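# Pull the straightened split pin from the bracket

## Task

A loose bracket sits on the table, and a clevis pin runs through it, held in place by a split pin whose legs are already bent straight. Take the split pin out of the clevis pin. When you finish, the bracket has to be upright. Pliers are available, standing in a wooden block.

## Robot and tools

Robot: two arms, left_arm and right_arm, mounted on opposite sides of the table. left_arm's base is on the +y side. Each arm ends in the same five-fingered right hand, so hand axes and motor numbers mean the same thing on both arms.

World frame: the origin is on the table top, halfway between the nominal arm bases. z points up and the table surface is z = 0. Results give each hand point's end_effector_position in metres, end_effector_quat_wxyz, and velocities in m/s and rad/s, all in this frame.

Hand point: a spot 0.05 m in front of the palm, where index pad and thumb tip meet in a pinch. Its +z runs along the straightened fingers, whose tips reach 0.06 to 0.07 m past it. +y points out of the palm. +x points across the palm toward the little finger. A wrist bracket on the little-finger side sticks out up to 0.10 m and can strike objects.

execute_actions(actions, cameras): actions is a list of actions. Each action is a table of 1 to 15 rows, one row per 1/30 s control step, and the last row repeats until 15 steps have run. Every row has 28 numbers in [-1, 1], covering both arms even when only one moves, in this order:
1-6: left_arm dx, dy, dz, rx, ry, rz.
7-12: left hand motors little, ring, middle, index, thumb_bend, thumb_turn.
13-14: left force_limit, speed.
15-28: the same fourteen for right_arm.
The six pose numbers are an offset, not a pose. They are measured in the axes of that arm's Hand target as it stood when the action began. Every row counts from that starting target, not from the row before it. 1.0 equals 0.6 m of translation or 180 degrees of rotation. rx, ry and rz together form one rotation vector. Sending six zeros holds the arm at its Hand target, so repeating an offset moves the arm again.
Hand motor numbers are absolute targets. For the fingers, +1 is straight/open and -1 is curled shut. thumb_turn -1 puts the thumb in front of the palm, and +1 puts it beside the palm. A pinch is roughly index -0.22, thumb_bend -0.75, thumb_turn -0.57. force_limit runs linearly from about 0 N at -1 to 10 N at +1, and to 15 N for the two thumb motors. speed runs from nearly zero at -1 to full at +1, where a full stroke takes 0.6 s. No value means "unchanged". To keep a hand as it is, resend the last eight numbers you sent for it. If you have sent none yet, send hand_measured followed by hand_force_limit and hand_speed.

move(target, speed, blend, stop_force, zero, blocking, cameras): drives both hand points in straight lines. target is one 28-number row, or a list of up to 15 rows that differ only in their poses. Every pose in the list is an offset from the same starting Hand targets. speed is the top speed in m/s, from 0.002 to 0.5 (default 0.25). Turning is capped at twice that value in rad/s. blend is a corner radius in metres for lists. stop_force is in N, from 3 to 40. It ends an arm's path once the push against its motion exceeds that value. It cannot be combined with blocking=false. It is unreliable while the hand is rotating. Leave it out when backing away from a contact. At the lowest speed, a path with stop_force goes at most 20 mm. zero (default true) re-zeroes the sensor before a guarded move. The result adds a "move:" line with an ending per arm: done, off_target, contact, held, moving or fault. limits=paced means the command was clipped, and limits=held means steps were withheld.

Other tools:
- wait(seconds 0 to 10) lets the scene run.
- stop brakes a running move.
- zoom_image(camera, region [x0,y0,x1,y1] in pixels, at most 504x504) magnifies part of a camera's latest image.
- show_instructions shows the reference pages.
- zero_wrist_force(arm) zeroes that arm's wrist sensor.
- finished_scene(scene) ends the scene given by that number; the scene number is printed at the end of each result.
Cameras are cam_high, cam_low, cam_left_wrist and cam_right_wrist, each 672x504.

Controller behaviour: each step, the commanded pose is clipped to within 100 mm and 16 degrees of the measured pose. The Hand target in the result is what was actually kept after clipping, and later offsets start from it. A "pose unreachable" line means a command was withheld, usually to keep the arms apart. Motion lags commands by roughly 0.09 to 0.20 s. Fast moves can overshoot.

Readings:
- hand_measured, hand_stopped_by (moving, target, force, stalled, fault) and hand_load_n all follow the motor order above. A positive load means the finger is being pushed open. A lost grip shows as load near 0.
- Wrist force and Wrist torque are given in the hand's own axes, plus a peak line.
- Joint torques include the arm's own weight.
Gripping: with the thumb turned in first, the hand can wrap objects 0.035 to 0.08 m thick. For items down to about 0.025 m, close the thumb before the fingers. For a gentle hold, use speed -0.9 or lower. To squeeze harder, raise force_limit and also send a more closed target.

Avoid the following:
- Contact torque at a joint's limit (wrist joints about 16 to 17 N m) or roughly 150 N on an arm stops that arm for 10 s.
- Stretched arms, held loads and pushing at unreachable poses heat motors. A MOTOR HOT warning appears at 70 °C, and 85 °C triggers a braking stop.
- Keep arms from colliding with each other.
- Do not drop things, slam, hit hard, push or twist fingers too hard, or knock the bracket over or off the table.

Each tool is called after "Emit:" as name(argument=value, ...), one argument or row to a line, values as JSON.

Reference images:

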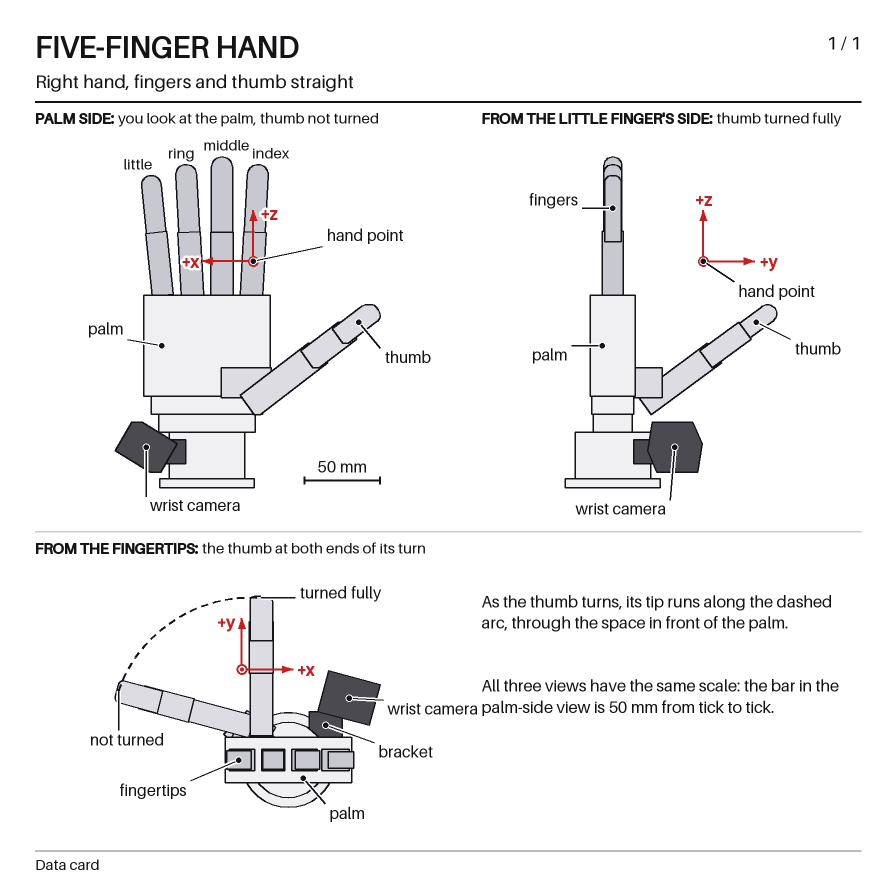

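## Session

Emit:
execute_actions(
  actions=[],
)

Scene clock: 0.00 s.
left_arm: end_effector_position=(+0.2369, +0.4376, +0.4896) hand_measured=(+1.000, +1.000, +1.000, +1.000, +1.000, +1.000) hand_load_n=(+0.0, +0.0, +0.0, +0.0, +0.0, +0.0) hand_stopped_by=(target, target, target, target, target, target) hand_force_limit=0.00 hand_speed=-0.80 end_effector_quat_wxyz=(+0.016, +0.350, +0.936, -0.009) end_effector_velocity=(+0.000, +0.000, +0.000) end_effector_angular_velocity=(+0.000, +0.000, +0.000) | right_arm: end_effector_position=(+0.1503, -0.2697, +0.4768) hand_measured=(+1.000, +1.000, +1.000, +1.000, +1.000, +1.000) hand_load_n=(+0.0, +0.0, +0.0, +0.0, +0.0, +0.0) hand_stopped_by=(target, target, target, target, target, target) hand_force_limit=0.00 hand_speed=-0.80 end_effector_quat_wxyz=(+0.005, -0.310, +0.951, +0.001) end_effector_velocity=(+0.000, +0.000, +0.000) end_effector_angular_velocity=(+0.000, -0.001, +0.000)
Joint positions: left_arm=[0.581 -1.747 1.323 1.96 1.565 -1.891] | right_arm=[-1.208 -1.714 1.336 1.939 1.568 -1.895]
Joint velocities: left_arm=[0 0 0 0 0 0] | right_arm=[0.001 0 0 0 0 0.001]
Joint torques (N m): no reading
Wrist force (N): no reading
Wrist torque (N m): no reading
Wrist force, peak (N): no reading
Hand target: left_arm +0.2369, +0.4376, +0.4896; +0.016, +0.350, +0.936, -0.009 | right_arm +0.1503, -0.2697, +0.4768; +0.005, -0.310, +0.951, +0.001

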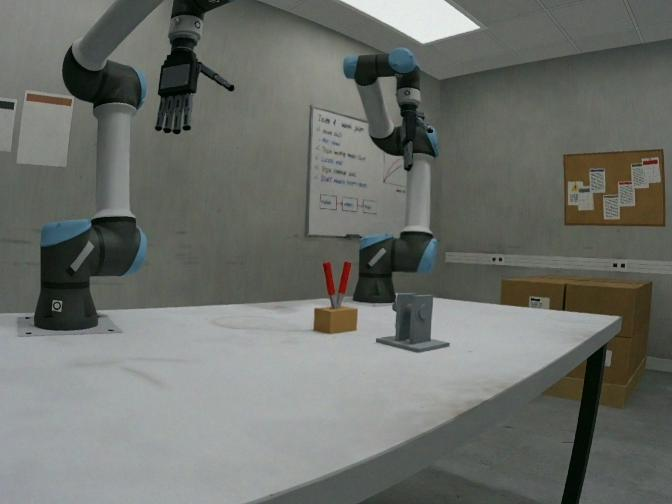

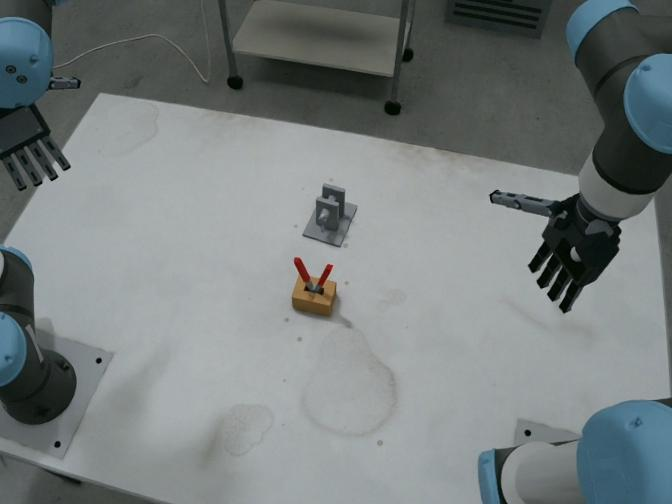

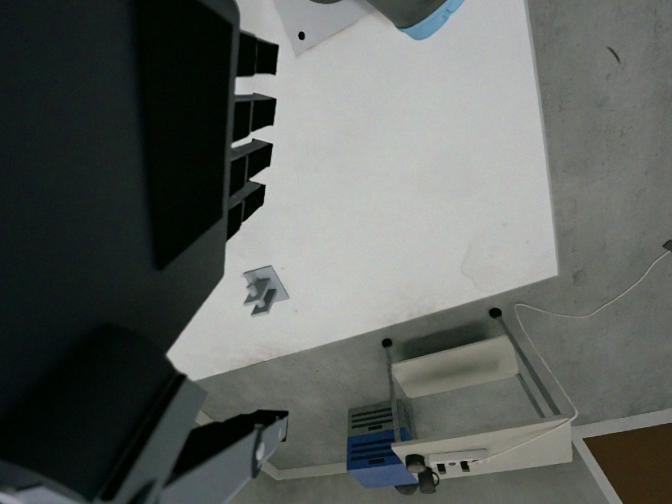

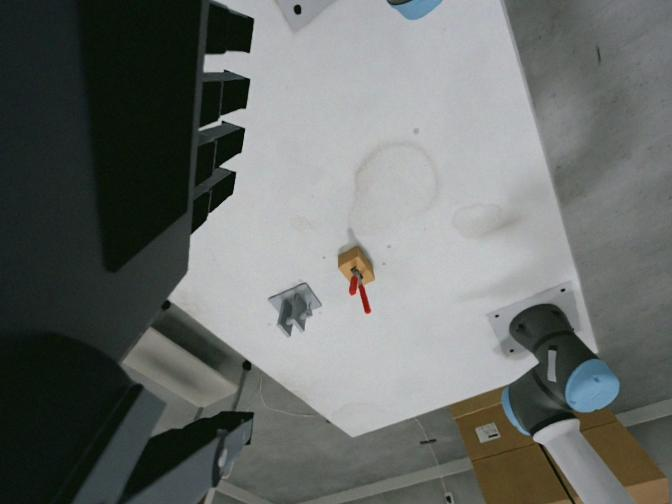

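Emit:
zoom_image(
  camera="cam_high",
  region=[270, 160, 390, 340],
)

Emit:
zoom_image(
  camera="cam_low",
  region=[300, 250, 470, 370],
)

Emit:
zoom_image(
  camera="cam_right_wrist",
  region=[250, 230, 400, 350],
)

Emit:
zoom_image(
  camera="cam_left_wrist",
  region=[220, 250, 310, 330],
)

Scaled by 2.800 from the camera's 672x504 image, which has a finer 960x720 frame.

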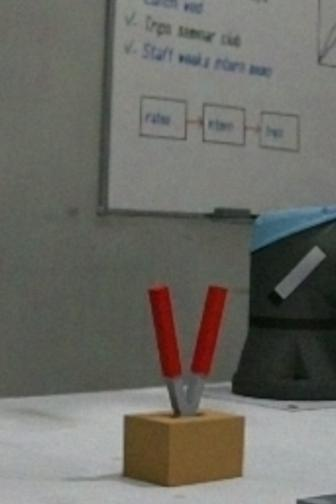

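Scaled by 2.965 from the camera's 672x504 image, which has a finer 960x720 frame.

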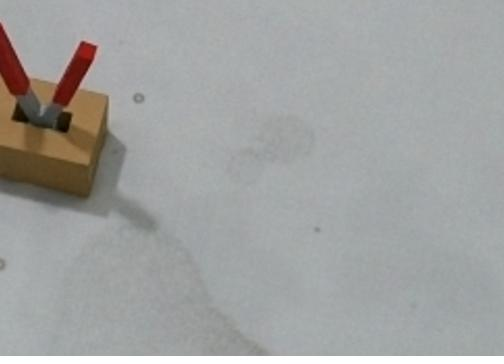

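Scaled by 3.360 from the camera's 672x504 image, which has a finer 960x720 frame.

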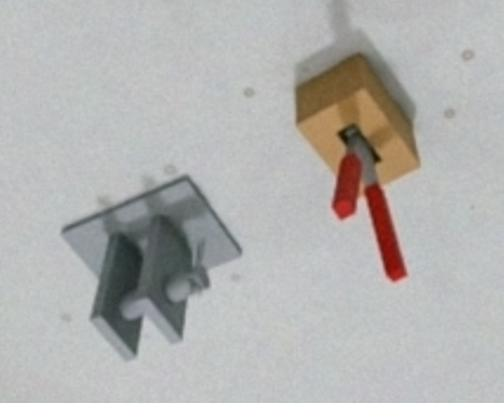

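Scaled by 5.600 from the camera's 672x504 image, which has a finer 960x720 frame.

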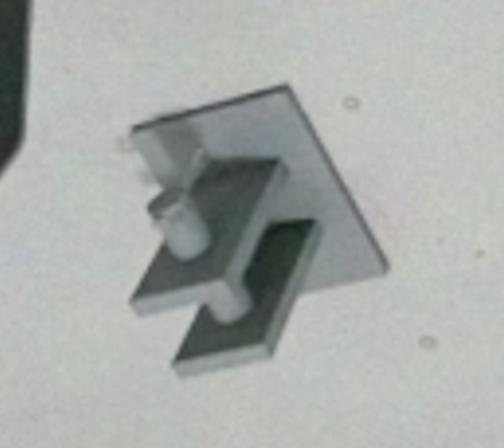

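Emit:
move(
  target=[-0.513,-0.267,0.43,0,0,0,1,1,1,1,1,1,0,-0.8,0,0,0,0,0,0,1,1,1,1,1,1,0,-0.8],
)

Emit:
zoom_image(
  camera="cam_left_wrist",
  region=[220, 150, 470, 340],
)

Scene clock: 27.20 s.
left_arm: end_effector_position=(+0.3697, +0.1077, +0.2434) hand_measured=(+1.000, +1.000, +1.000, +1.000, +1.000, +1.000) hand_load_n=(+0.0, +0.0, +0.0, +0.0, +0.0, +0.0) hand_stopped_by=(target, target, target, target, target, target) hand_force_limit=0.00 hand_speed=-0.80 end_effector_quat_wxyz=(+0.016, +0.350, +0.936, -0.009) end_effector_velocity=(+0.000, +0.000, +0.000) end_effector_angular_velocity=(+0.000, +0.000, +0.000) | right_arm: end_effector_position=(+0.1503, -0.2697, +0.4768) hand_measured=(+1.000, +1.000, +1.000, +1.000, +1.000, +1.000) hand_load_n=(+0.0, +0.0, +0.0, +0.0, +0.0, +0.0) hand_stopped_by=(target, target, target, target, target, target) hand_force_limit=0.00 hand_speed=-0.80 end_effector_quat_wxyz=(+0.005, -0.310, +0.951, +0.001) end_effector_velocity=(+0.000, +0.000, +0.000) end_effector_angular_velocity=(-0.001, +0.001, +0.001)
Joint positions: left_arm=[0.48 -0.993 1.051 1.479 1.561 -1.992] | right_arm=[-1.208 -1.714 1.336 1.939 1.568 -1.895]
Joint velocities: left_arm=[0.001 0.002 -0.003 0.001 0 0] | right_arm=[0 0.001 0 0.001 0 0]
Joint torques (N m): left_arm=[12.08 -38.72 -24.87 5.31 1.22 2.98] | right_arm=[-1.77 -8.76 -16.24 1.97 -0.07 0.65]
Wrist force (N): left_arm=[0.4 0.3 -0.1] | right_arm=[0.1 0.1 0.0]
Wrist torque (N m): left_arm=[0.09 -0.08 0.03] | right_arm=[0.01 -0.02 0.01]
Wrist force, peak (N): left_arm=[0.8 0.6 -0.9] | right_arm=[-0.3 0.0 0.2]
Hand target: left_arm +0.3697, +0.1076, +0.2434; +0.016, +0.350, +0.936, -0.009 | right_arm +0.1503, -0.2697, +0.4768; +0.005, -0.310, +0.951, +0.001
Off the commanded pose: left_arm 0.000 m, 0 deg | right_arm 0.000 m, 0 deg.
move: done
camera_calibration:
cam_left_wrist: T_world_to_cam=[[0.466152, 0.882599, -0.0610019, -0.244413], [0.77179, -0.371983, 0.515722, -0.366654], [0.432484, -0.287485, -0.854582, 0.195931], [0, 0, 0, 1]] pos_world=[0.312177, 0.135657, 0.341621]

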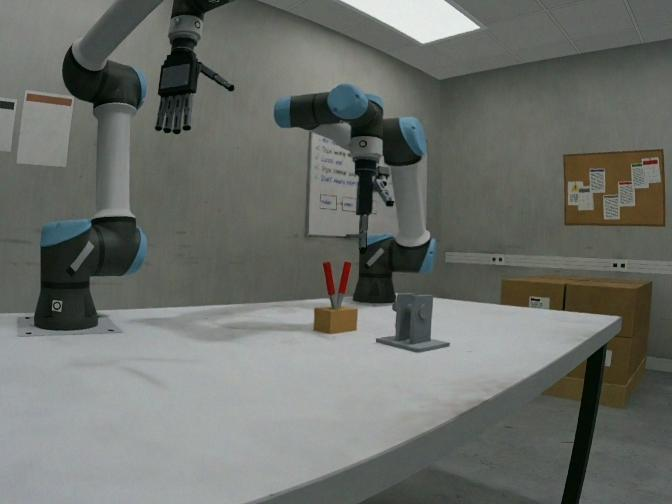

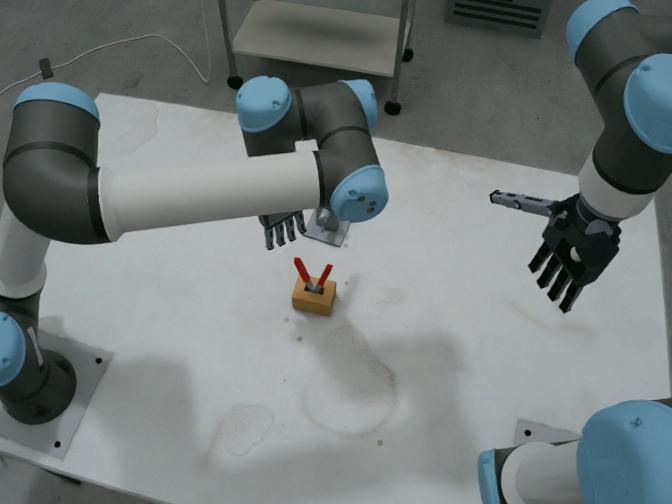

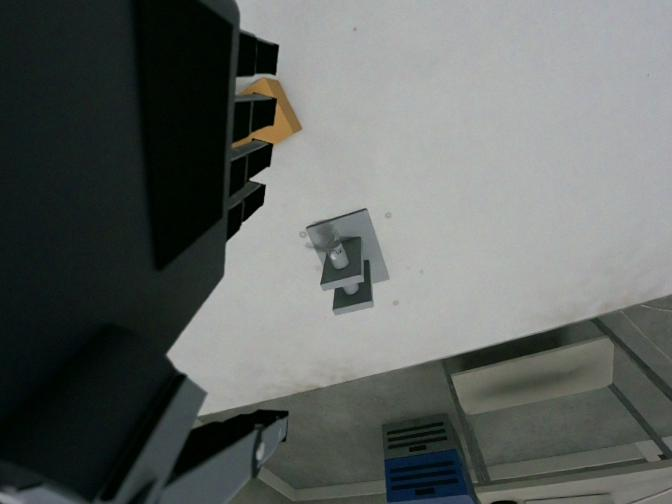

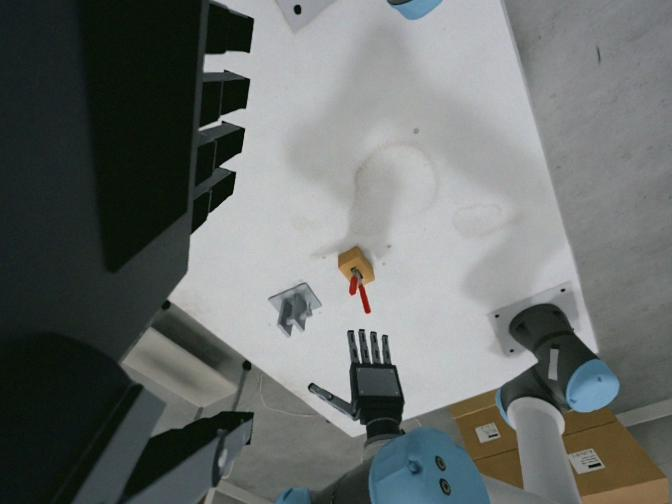

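Scaled by 2.016 from the camera's 672x504 image, which has a finer 960x720 frame.

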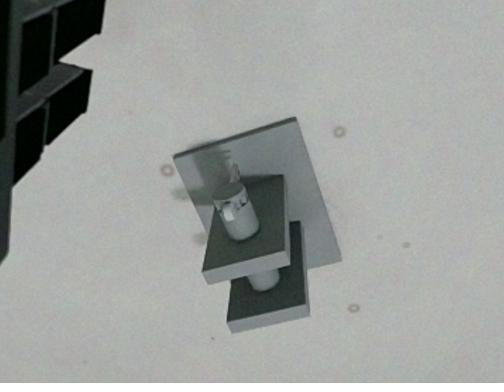

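Emit:
zoom_image(
  camera="cam_left_wrist",
  region=[310, 215, 370, 275],
)

Emit:
zoom_image(
  camera="cam_right_wrist",
  region=[260, 270, 330, 340],
)

Emit:
zoom_image(
  camera="cam_high",
  region=[370, 280, 460, 360],
)

Scaled by 8.400 from the camera's 672x504 image, which has a finer 960x720 frame.

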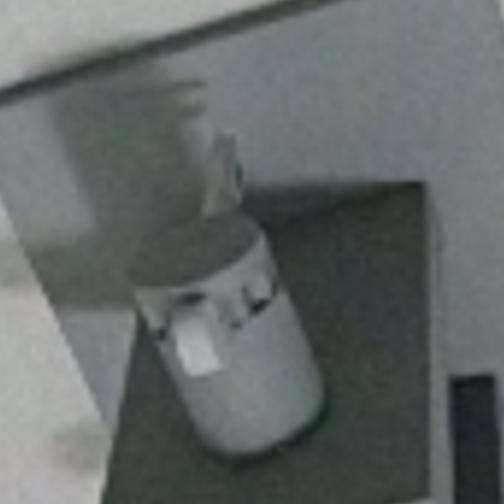

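Scaled by 7.200 from the camera's 672x504 image, which has a finer 960x720 frame.

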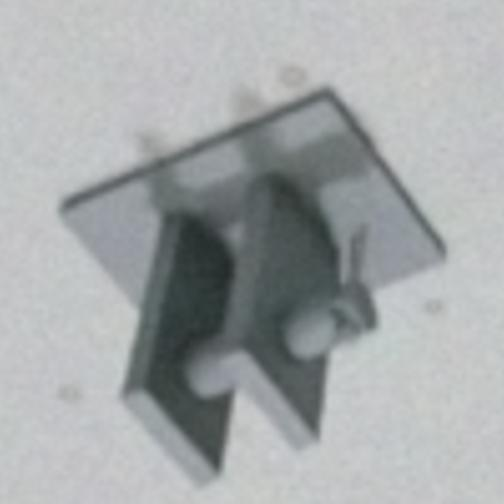

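Scaled by 5.600 from the camera's 672x504 image, which has a finer 960x720 frame.

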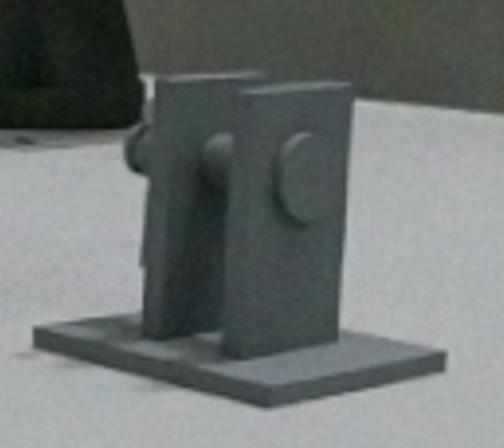

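Emit:
move(
  target=[-0.0318,0.084,0.1895,0.470,-0.169,-0.185,1,1,1,1,1,1,0,-0.8,0,0,0,0,0,0,1,1,1,1,1,1,0,-0.8],
)

Emit:
zoom_image(
  camera="cam_left_wrist",
  region=[300, 200, 440, 340],
)

Scene clock: 68.27 s.
left_arm: end_effector_position=(+0.4202, +0.1299, +0.1302) hand_measured=(+1.000, +1.000, +1.000, +1.000, +1.000, +1.000) hand_load_n=(+0.0, +0.0, +0.0, +0.0, +0.0, +0.0) hand_stopped_by=(target, target, target, target, target, target) hand_force_limit=0.00 hand_speed=-0.80 end_effector_quat_wxyz=(+0.000, +0.001, +0.708, -0.706) end_effector_velocity=(+0.000, +0.000, -0.001) end_effector_angular_velocity=(-0.001, +0.000, +0.001) | right_arm: end_effector_position=(+0.1503, -0.2697, +0.4768) hand_measured=(+1.000, +1.000, +1.000, +1.000, +1.000, +1.000) hand_load_n=(+0.0, +0.0, +0.0, +0.0, +0.0, +0.0) hand_stopped_by=(target, target, target, target, target, target) hand_force_limit=0.00 hand_speed=-0.80 end_effector_quat_wxyz=(+0.005, -0.310, +0.951, +0.001) end_effector_velocity=(+0.000, +0.000, +0.000) end_effector_angular_velocity=(+0.000, +0.001, +0.000)
Joint positions: left_arm=[1.024 -1.222 1.985 -0.757 2.55 -3.135] | right_arm=[-1.208 -1.714 1.336 1.939 1.568 -1.895]
Joint velocities: left_arm=[0 0.001 0.002 -0.004 -0.001 -0.002] | right_arm=[-0.001 0 0 0.001 0 0]
Joint torques (N m): left_arm=[-8.36 -24.87 -7.55 -3.7 -1.36 -2.74] | right_arm=[-2.79 -6.21 -14.64 1.7 0.24 1.06]
Wrist force (N): left_arm=[0.3 0.8 0.0] | right_arm=[-0.1 0.1 0.1]
Wrist torque (N m): left_arm=[0.11 -0.11 0.04] | right_arm=[0.02 0.00 0.00]
Wrist force, peak (N): left_arm=[1.0 1.2 -0.7] | right_arm=[-0.3 0.1 0.1]
Hand target: left_arm +0.4202, +0.1299, +0.1301; +0.000, +0.001, +0.708, -0.706 | right_arm +0.1503, -0.2697, +0.4768; +0.005, -0.310, +0.951, +0.001
Off the commanded pose: left_arm 0.000 m, 0 deg | right_arm 0.000 m, 0 deg.
move: done
camera_calibration:
cam_left_wrist: T_world_to_cam=[[-0.228717, -0.0437678, -0.972509, 0.236448], [0.845538, 0.48615, -0.220735, -0.385499], [0.482446, -0.872778, -0.0741835, 0.0371289], [0, 0, 0, 1]] pos_world=[0.362121, 0.230165, 0.147609]
cam_right_wrist: T_world_to_cam=[[-0.816388, 0.576967, 0.0248918, 0.260766], [0.504653, 0.691783, 0.516489, -0.133319], [0.280778, 0.434217, -0.855932, 0.599241], [0, 0, 0, 1]] pos_world=[0.111913, -0.318427, 0.575276]

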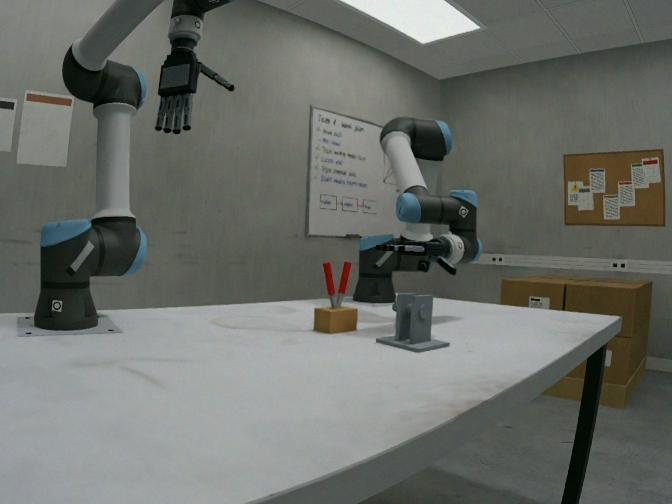

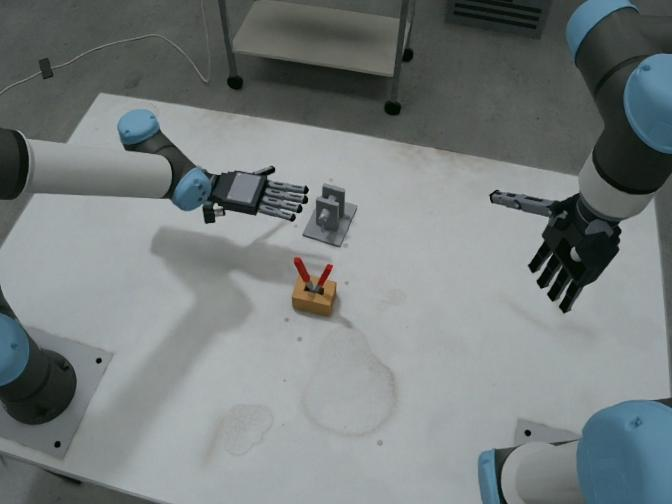

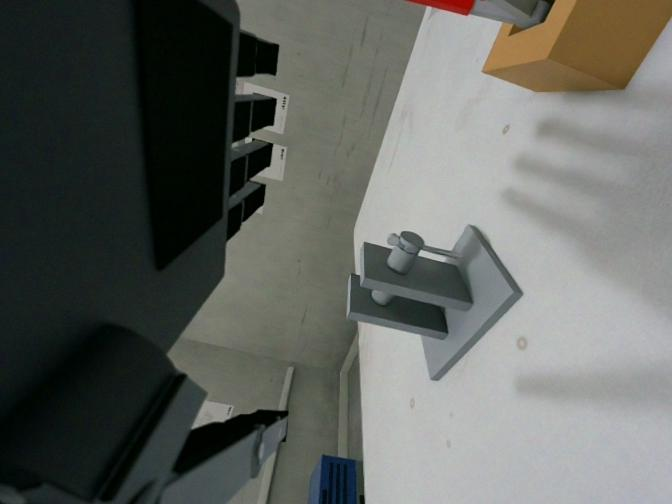

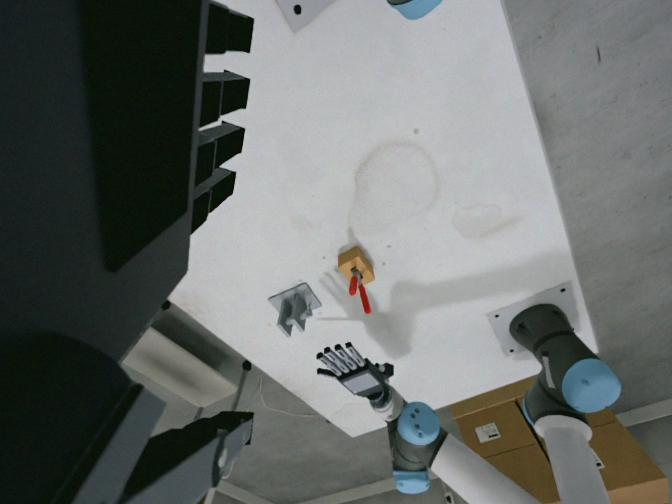

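Scaled by 3.600 from the camera's 672x504 image, which has a finer 960x720 frame.

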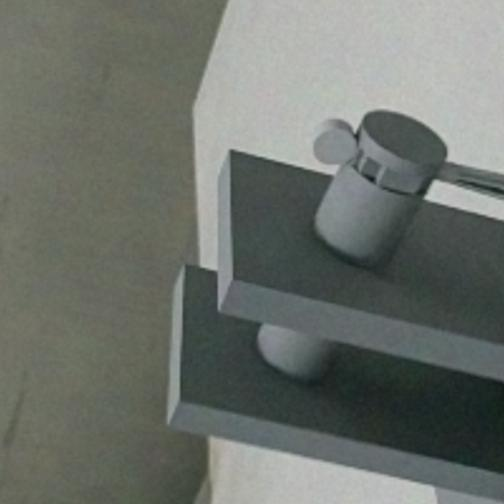

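Emit:
move(
  target=[0,0,0,0,0,0,1,1,1,0.15,-0.75,-0.57,-0.5,0,0,0,0,0,0,0,1,1,1,1,1,1,0,-0.8],
)

Emit:
zoom_image(
  camera="cam_left_wrist",
  region=[220, 120, 470, 340],
)

Emit:
zoom_image(
  camera="cam_high",
  region=[370, 220, 500, 310],
)

Scene clock: 89.50 s.
left_arm: end_effector_position=(+0.4202, +0.1299, +0.1301) hand_measured=(+1.000, +1.000, +1.000, +0.150, -0.750, -0.570) hand_load_n=(+0.0, +0.0, +0.0, +0.0, +0.0, +0.0) hand_stopped_by=(target, target, target, target, target, target) hand_force_limit=-0.50 hand_speed=0.00 end_effector_quat_wxyz=(+0.000, +0.001, +0.708, -0.706) end_effector_velocity=(+0.000, +0.000, +0.000) end_effector_angular_velocity=(+0.000, +0.000, +0.000) | right_arm: end_effector_position=(+0.1503, -0.2697, +0.4768) hand_measured=(+1.000, +1.000, +1.000, +1.000, +1.000, +1.000) hand_load_n=(+0.0, +0.0, +0.0, +0.0, +0.0, +0.0) hand_stopped_by=(target, target, target, target, target, target) hand_force_limit=0.00 hand_speed=-0.80 end_effector_quat_wxyz=(+0.005, -0.310, +0.951, +0.001) end_effector_velocity=(+0.000, +0.000, +0.000) end_effector_angular_velocity=(+0.000, +0.001, +0.000)
Joint positions: left_arm=[1.024 -1.222 1.985 -0.758 2.55 -3.136] | right_arm=[-1.208 -1.714 1.336 1.939 1.568 -1.895]
Joint velocities: left_arm=[0 0 0 0 0 0] | right_arm=[0.001 0 0 0.001 0 0.001]
Joint torques (N m): left_arm=[-7.54 -26.08 -9.21 -3.57 -1.05 -2.51] | right_arm=[-2.72 -6.28 -14.04 1.59 0.46 1.35]
Wrist force (N): left_arm=[0.1 0.8 0.2] | right_arm=[-0.2 0.1 -0.1]
Wrist torque (N m): left_arm=[0.10 -0.09 0.03] | right_arm=[0.03 0.03 0.00]
Wrist force, peak (N): left_arm=[0.1 1.2 0.2] | right_arm=[-0.3 -0.1 0.1]
Hand target: left_arm +0.4202, +0.1299, +0.1301; +0.000, +0.001, +0.708, -0.706 | right_arm +0.1503, -0.2697, +0.4768; +0.005, -0.310, +0.951, +0.001
Off the commanded pose: left_arm 0.000 m, 0 deg | right_arm 0.000 m, 0 deg.
move: done
camera_calibration:
cam_left_wrist: T_world_to_cam=[[-0.228748, -0.0439992, -0.972491, 0.236467], [0.845499, 0.486156, -0.220873, -0.385464], [0.4825, -0.872764, -0.074006, 0.0370727], [0, 0, 0, 1]] pos_world=[0.362113, 0.230155, 0.147567]
cam_right_wrist: T_world_to_cam=[[-0.816388, 0.576967, 0.0248919, 0.260766], [0.504653, 0.691783, 0.516489, -0.133319], [0.280777, 0.434217, -0.855932, 0.599241], [0, 0, 0, 1]] pos_world=[0.111913, -0.318427, 0.575277]

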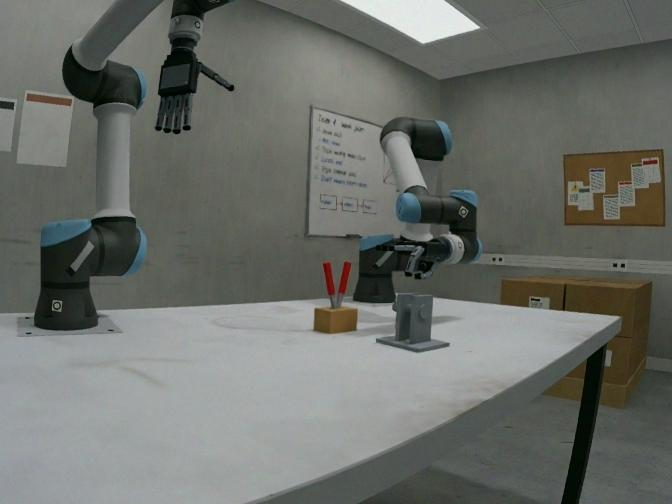

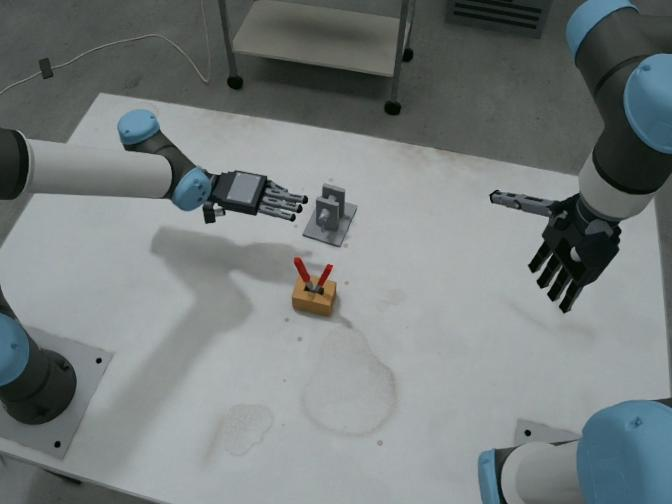

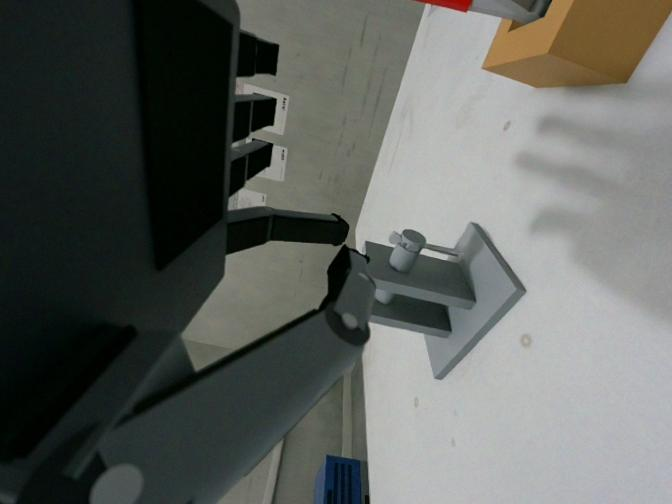

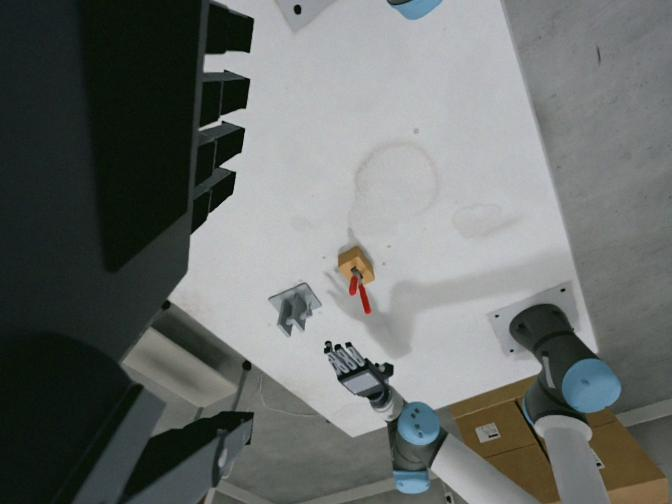

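Scaled by 2.016 from the camera's 672x504 image, which has a finer 960x720 frame.

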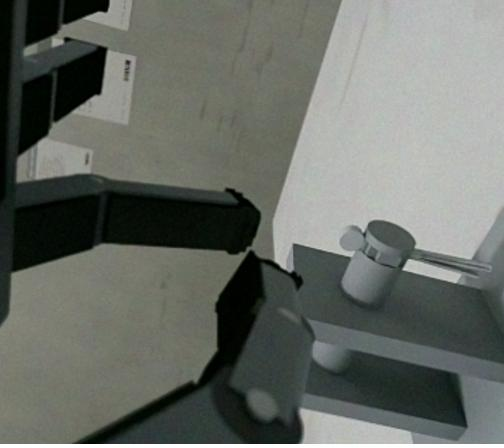

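Scaled by 3.877 from the camera's 672x504 image, which has a finer 960x720 frame.

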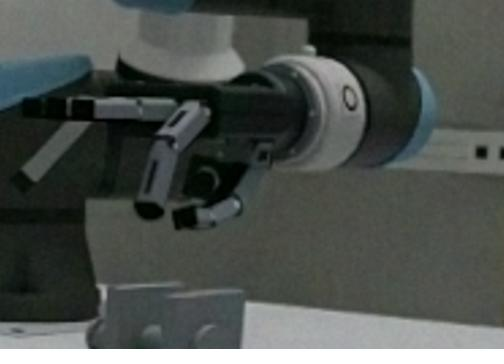

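Emit:
move(
  target=[-0.0325,0.02,0.1233,0,0,0,1,1,1,0.3,-0.75,-0.57,-0.5,0,0,0,0,0,0,0,1,1,1,1,1,1,0,-0.8],
  speed=0.15,
)

Emit:
zoom_image(
  camera="cam_left_wrist",
  region=[270, 170, 470, 340],
)

Emit:
zoom_image(
  camera="cam_high",
  region=[350, 240, 460, 350],
)

Emit:
zoom_image(
  camera="cam_low",
  region=[280, 150, 380, 260],
)

Scene clock: 98.00 s.
left_arm: end_effector_position=(+0.4393, +0.0560, +0.1179) hand_measured=(+1.000, +1.000, +1.000, +0.300, -0.750, -0.570) hand_load_n=(+0.0, +0.0, +0.0, +0.0, +0.0, +0.0) hand_stopped_by=(target, target, target, target, target, target) hand_force_limit=-0.50 hand_speed=0.00 end_effector_quat_wxyz=(+0.000, +0.001, +0.708, -0.706) end_effector_velocity=(+0.001, -0.001, +0.001) end_effector_angular_velocity=(-0.001, -0.002, +0.000) | right_arm: end_effector_position=(+0.1503, -0.2697, +0.4768) hand_measured=(+1.000, +1.000, +1.000, +1.000, +1.000, +1.000) hand_load_n=(+0.0, +0.0, +0.0, +0.0, +0.0, +0.0) hand_stopped_by=(target, target, target, target, target, target) hand_force_limit=0.00 hand_speed=-0.80 end_effector_quat_wxyz=(+0.005, -0.310, +0.951, +0.001) end_effector_velocity=(+0.000, +0.000, +0.000) end_effector_angular_velocity=(-0.001, +0.001, -0.002)
Joint positions: left_arm=[0.918 -1.117 1.863 -0.741 2.444 -3.137] | right_arm=[-1.208 -1.714 1.336 1.939 1.568 -1.895]
Joint velocities: left_arm=[-0.001 0.001 -0.003 0 -0.002 0] | right_arm=[0 0 0 0.002 0 0.002]
Joint torques (N m): left_arm=[-10.08 -29.44 -23.99 1.45 -1.14 2.65] | right_arm=[-3.93 -6.37 -13.51 1.44 0.59 1.69]
Wrist force (N): left_arm=[0.1 0.7 0.2] | right_arm=[0.0 -0.1 0.2]
Wrist torque (N m): left_arm=[0.11 -0.06 0.00] | right_arm=[-0.02 -0.01 0.00]
Wrist force, peak (N): left_arm=[0.2 1.3 0.1] | right_arm=[-0.2 -0.2 0.3]
Hand target: left_arm +0.4394, +0.0558, +0.1179; +0.000, +0.001, +0.708, -0.706 | right_arm +0.1503, -0.2697, +0.4768; +0.005, -0.310, +0.951, +0.001
Off the commanded pose: left_arm 0.000 m, 0 deg | right_arm 0.000 m, 0 deg.
move: done
camera_calibration:
cam_left_wrist: T_world_to_cam=[[-0.228831, -0.0441238, -0.972466, 0.225765], [0.845477, 0.486132, -0.221006, -0.368435], [0.482499, -0.87277, -0.0739364, -0.0375542], [0, 0, 0, 1]] pos_world=[0.381285, 0.156294, 0.135345]
cam_right_wrist: T_world_to_cam=[[-0.816388, 0.576967, 0.0248918, 0.260766], [0.504653, 0.691783, 0.516489, -0.133319], [0.280778, 0.434217, -0.855932, 0.599241], [0, 0, 0, 1]] pos_world=[0.111913, -0.318427, 0.575277]

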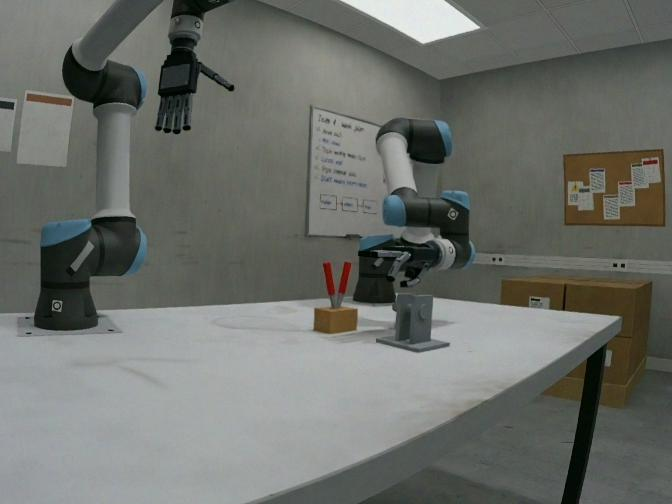

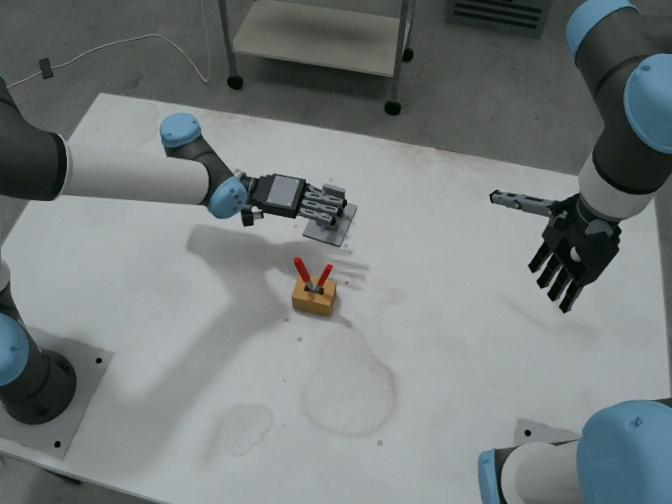

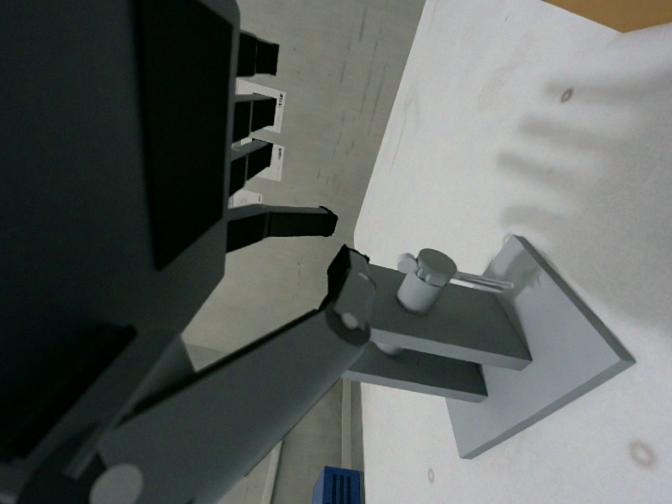

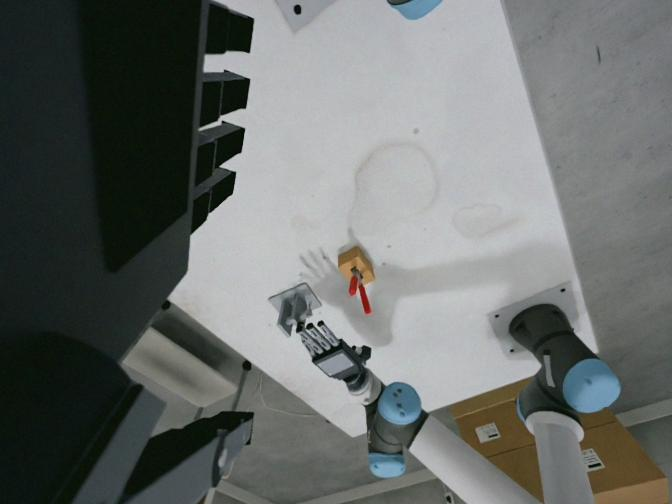

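Scaled by 2.520 from the camera's 672x504 image, which has a finer 960x720 frame.

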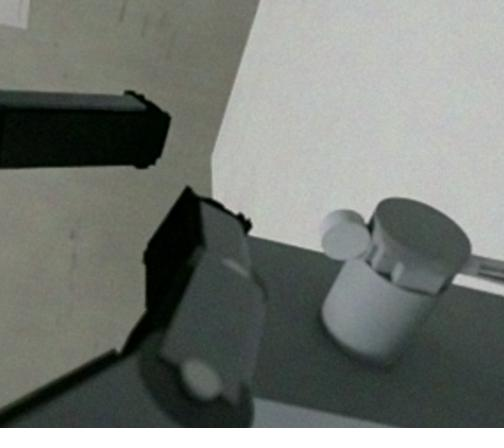

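Scaled by 4.582 from the camera's 672x504 image, which has a finer 960x720 frame.

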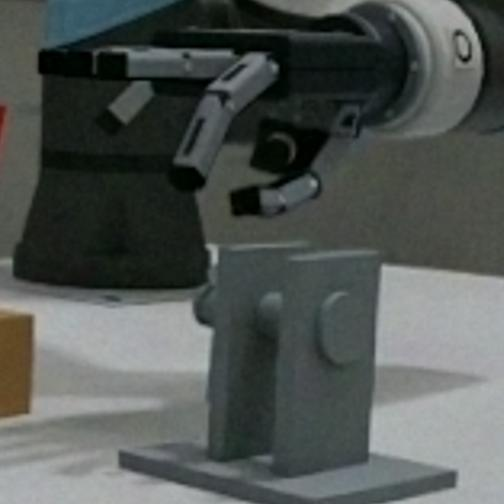

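Scaled by 4.582 from the camera's 672x504 image, which has a finer 960x720 frame.

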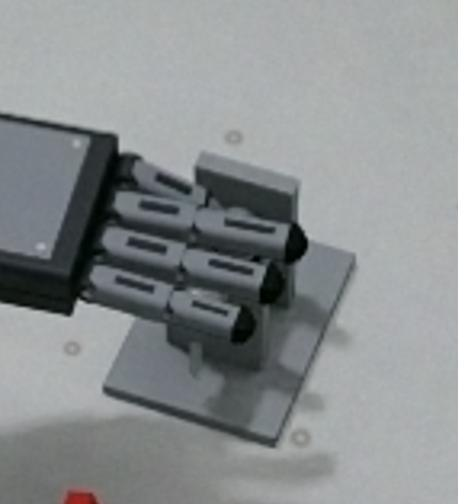

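Emit:
move(
  target=[0.0023,0.0,0.0013,0,-0.111,0,1,1,1,0.3,-0.75,-0.57,-0.5,0,0,0,0,0,0,0,1,1,1,1,1,1,0,-0.8],
  speed=0.15,
  cameras=[],
)

Emit:
move(
  target=[0,0.033,0,0,0,0,1,1,1,0.3,-0.75,-0.57,-0.5,0,0,0,0,0,0,0,1,1,1,1,1,1,0,-0.8],
  speed=0.02,
  stop_force=4,
)

Emit:
zoom_image(
  camera="cam_left_wrist",
  region=[270, 170, 470, 340],
)

Emit:
zoom_image(
  camera="cam_high",
  region=[350, 240, 460, 350],
)

Scene clock: 126.97 s.
left_arm: end_effector_position=(+0.4379, +0.0550, +0.1179) hand_measured=(+1.000, +1.000, +1.000, +0.300, -0.750, -0.570) hand_load_n=(+0.0, +0.0, +0.0, +0.0, +0.0, +0.0) hand_stopped_by=(target, target, target, target, target, target) hand_force_limit=-0.50 hand_speed=0.00 end_effector_quat_wxyz=(+0.122, -0.121, +0.698, -0.696) end_effector_velocity=(+0.000, +0.000, -0.002) end_effector_angular_velocity=(+0.002, +0.002, +0.002) | right_arm: end_effector_position=(+0.1503, -0.2697, +0.4768) hand_measured=(+1.000, +1.000, +1.000, +1.000, +1.000, +1.000) hand_load_n=(+0.0, +0.0, +0.0, +0.0, +0.0, +0.0) hand_stopped_by=(target, target, target, target, target, target) hand_force_limit=0.00 hand_speed=-0.80 end_effector_quat_wxyz=(+0.005, -0.310, +0.951, +0.001) end_effector_velocity=(+0.000, +0.000, +0.000) end_effector_angular_velocity=(-0.001, +0.000, -0.001)
Joint positions: left_arm=[0.739 -1.235 2.05 -0.812 1.917 -3.139] | right_arm=[-1.208 -1.714 1.336 1.939 1.568 -1.895]
Joint velocities: left_arm=[-0.001 0.002 0.001 0 -0.003 0] | right_arm=[0 -0.001 0 0.001 0 0.001]
Joint torques (N m): left_arm=[-5.97 -40.5 -6.42 -4.48 -1.38 2.31] | right_arm=[-4.39 -6.59 -12.6 1.29 0.79 1.91]
Wrist force (N): left_arm=[0.1 0.7 0.0] | right_arm=[0.0 -0.1 0.0]
Wrist torque (N m): left_arm=[0.08 -0.07 0.02] | right_arm=[-0.01 0.00 0.00]
Wrist force, peak (N): left_arm=[-0.2 1.1 0.3] | right_arm=[-0.1 0.1 0.3]
Hand target: left_arm +0.4379, +0.0550, +0.1179; +0.123, -0.122, +0.697, -0.696 | right_arm +0.1503, -0.2697, +0.4768; +0.005, -0.310, +0.951, +0.001
Off the commanded pose: left_arm 0.000 m, 0 deg | right_arm 0.000 m, 0 deg.
move: done
No camera images: "cameras" was empty.

Scene clock: 129.00 s.
left_arm: end_effector_position=(+0.4379, +0.0551, +0.0981) hand_measured=(+1.000, +1.000, +1.000, +0.300, -0.750, -0.570) hand_load_n=(+0.0, +0.0, +0.0, +0.0, +0.0, +0.0) hand_stopped_by=(target, target, target, target, target, target) hand_force_limit=-0.50 hand_speed=0.00 end_effector_quat_wxyz=(+0.123, -0.122, +0.697, -0.696) end_effector_velocity=(+0.000, +0.000, +0.000) end_effector_angular_velocity=(+0.000, +0.000, +0.001) | right_arm: end_effector_position=(+0.1503, -0.2697, +0.4768) hand_measured=(+1.000, +1.000, +1.000, +1.000, +1.000, +1.000) hand_load_n=(+0.0, +0.0, +0.0, +0.0, +0.0, +0.0) hand_stopped_by=(target, target, target, target, target, target) hand_force_limit=0.00 hand_speed=-0.80 end_effector_quat_wxyz=(+0.005, -0.310, +0.951, +0.001) end_effector_velocity=(+0.000, +0.000, +0.000) end_effector_angular_velocity=(+0.000, -0.001, +0.001)
Joint positions: left_arm=[0.739 -1.196 2.065 -0.866 1.917 -3.139] | right_arm=[-1.208 -1.714 1.336 1.939 1.568 -1.895]
Joint velocities: left_arm=[0 0.001 0 -0.002 0 0] | right_arm=[0 0 0 -0.001 0 0]
Joint torques (N m): left_arm=[8.1 -25.31 -6.79 -4.13 1.26 0.49] | right_arm=[-4.71 -6.22 -11.98 1.27 0.89 2.03]
Wrist force (N): left_arm=[0.0 0.7 0.0] | right_arm=[0.0 0.0 0.1]
Wrist torque (N m): left_arm=[0.10 -0.07 0.01] | right_arm=[-0.01 0.00 0.00]
Wrist force, peak (N): left_arm=[0.0 1.2 -0.2] | right_arm=[-0.1 0.1 0.3]
Hand target: left_arm +0.4379, +0.0551, +0.0981; +0.123, -0.122, +0.697, -0.696 | right_arm +0.1503, -0.2697, +0.4768; +0.005, -0.310, +0.951, +0.001
Off the commanded pose: left_arm 0.000 m, 0 deg | right_arm 0.000 m, 0 deg.
move: done
camera_calibration:
cam_left_wrist: T_world_to_cam=[[-0.19905, -0.119845, -0.972634, 0.197264], [0.628705, 0.745713, -0.22055, -0.290608], [0.751737, -0.6554, -0.0730869, -0.169112], [0, 0, 0, 1]] pos_world=[0.3491, 0.129516, 0.115412]
cam_right_wrist: T_world_to_cam=[[-0.816388, 0.576967, 0.0248919, 0.260766], [0.504653, 0.691783, 0.516489, -0.133319], [0.280777, 0.434218, -0.855932, 0.599241], [0, 0, 0, 1]] pos_world=[0.111913, -0.318427, 0.575277]

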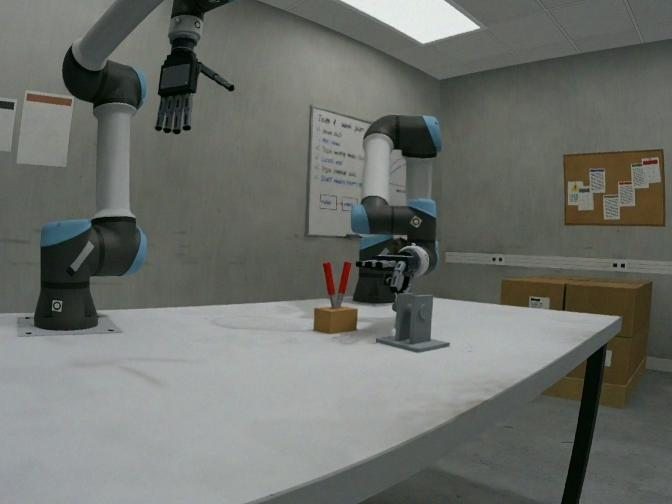

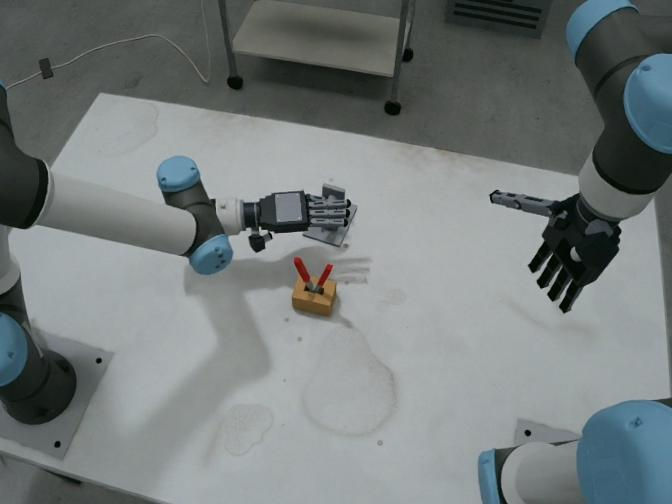

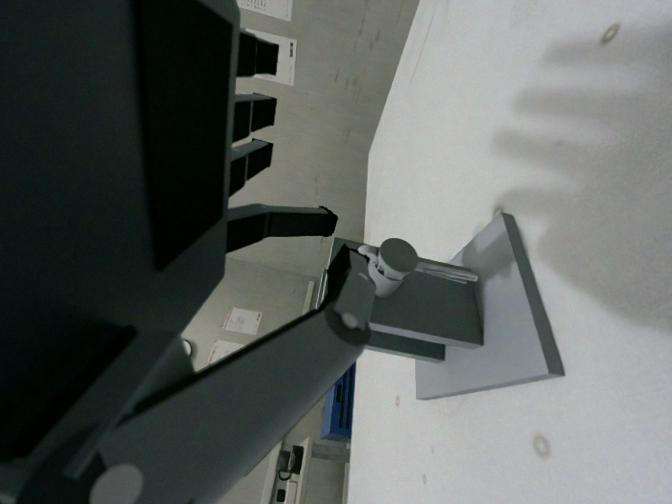

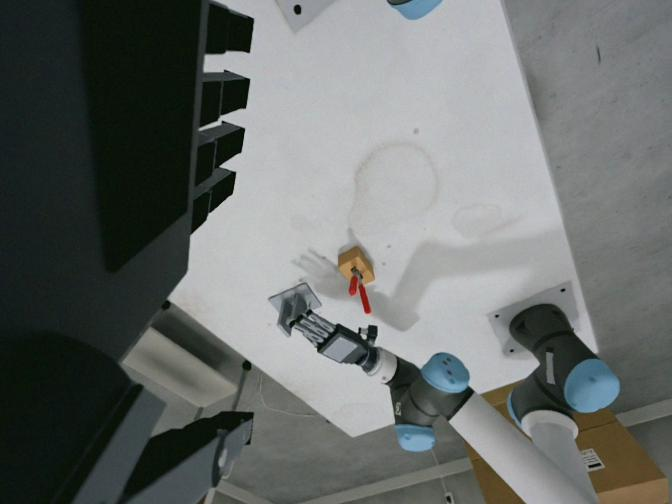

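Scaled by 2.520 from the camera's 672x504 image, which has a finer 960x720 frame.

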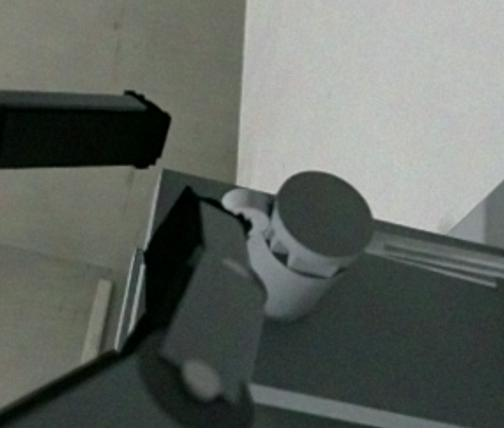

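Scaled by 4.582 from the camera's 672x504 image, which has a finer 960x720 frame.

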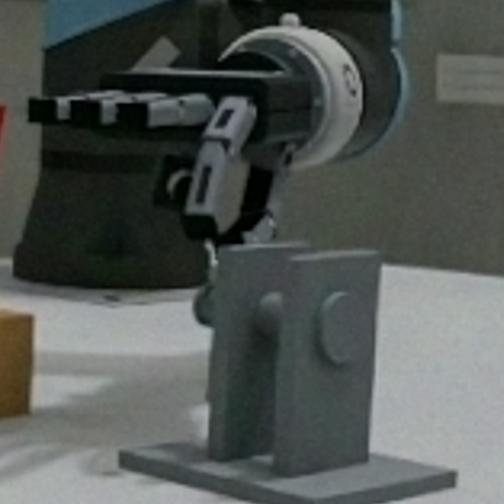

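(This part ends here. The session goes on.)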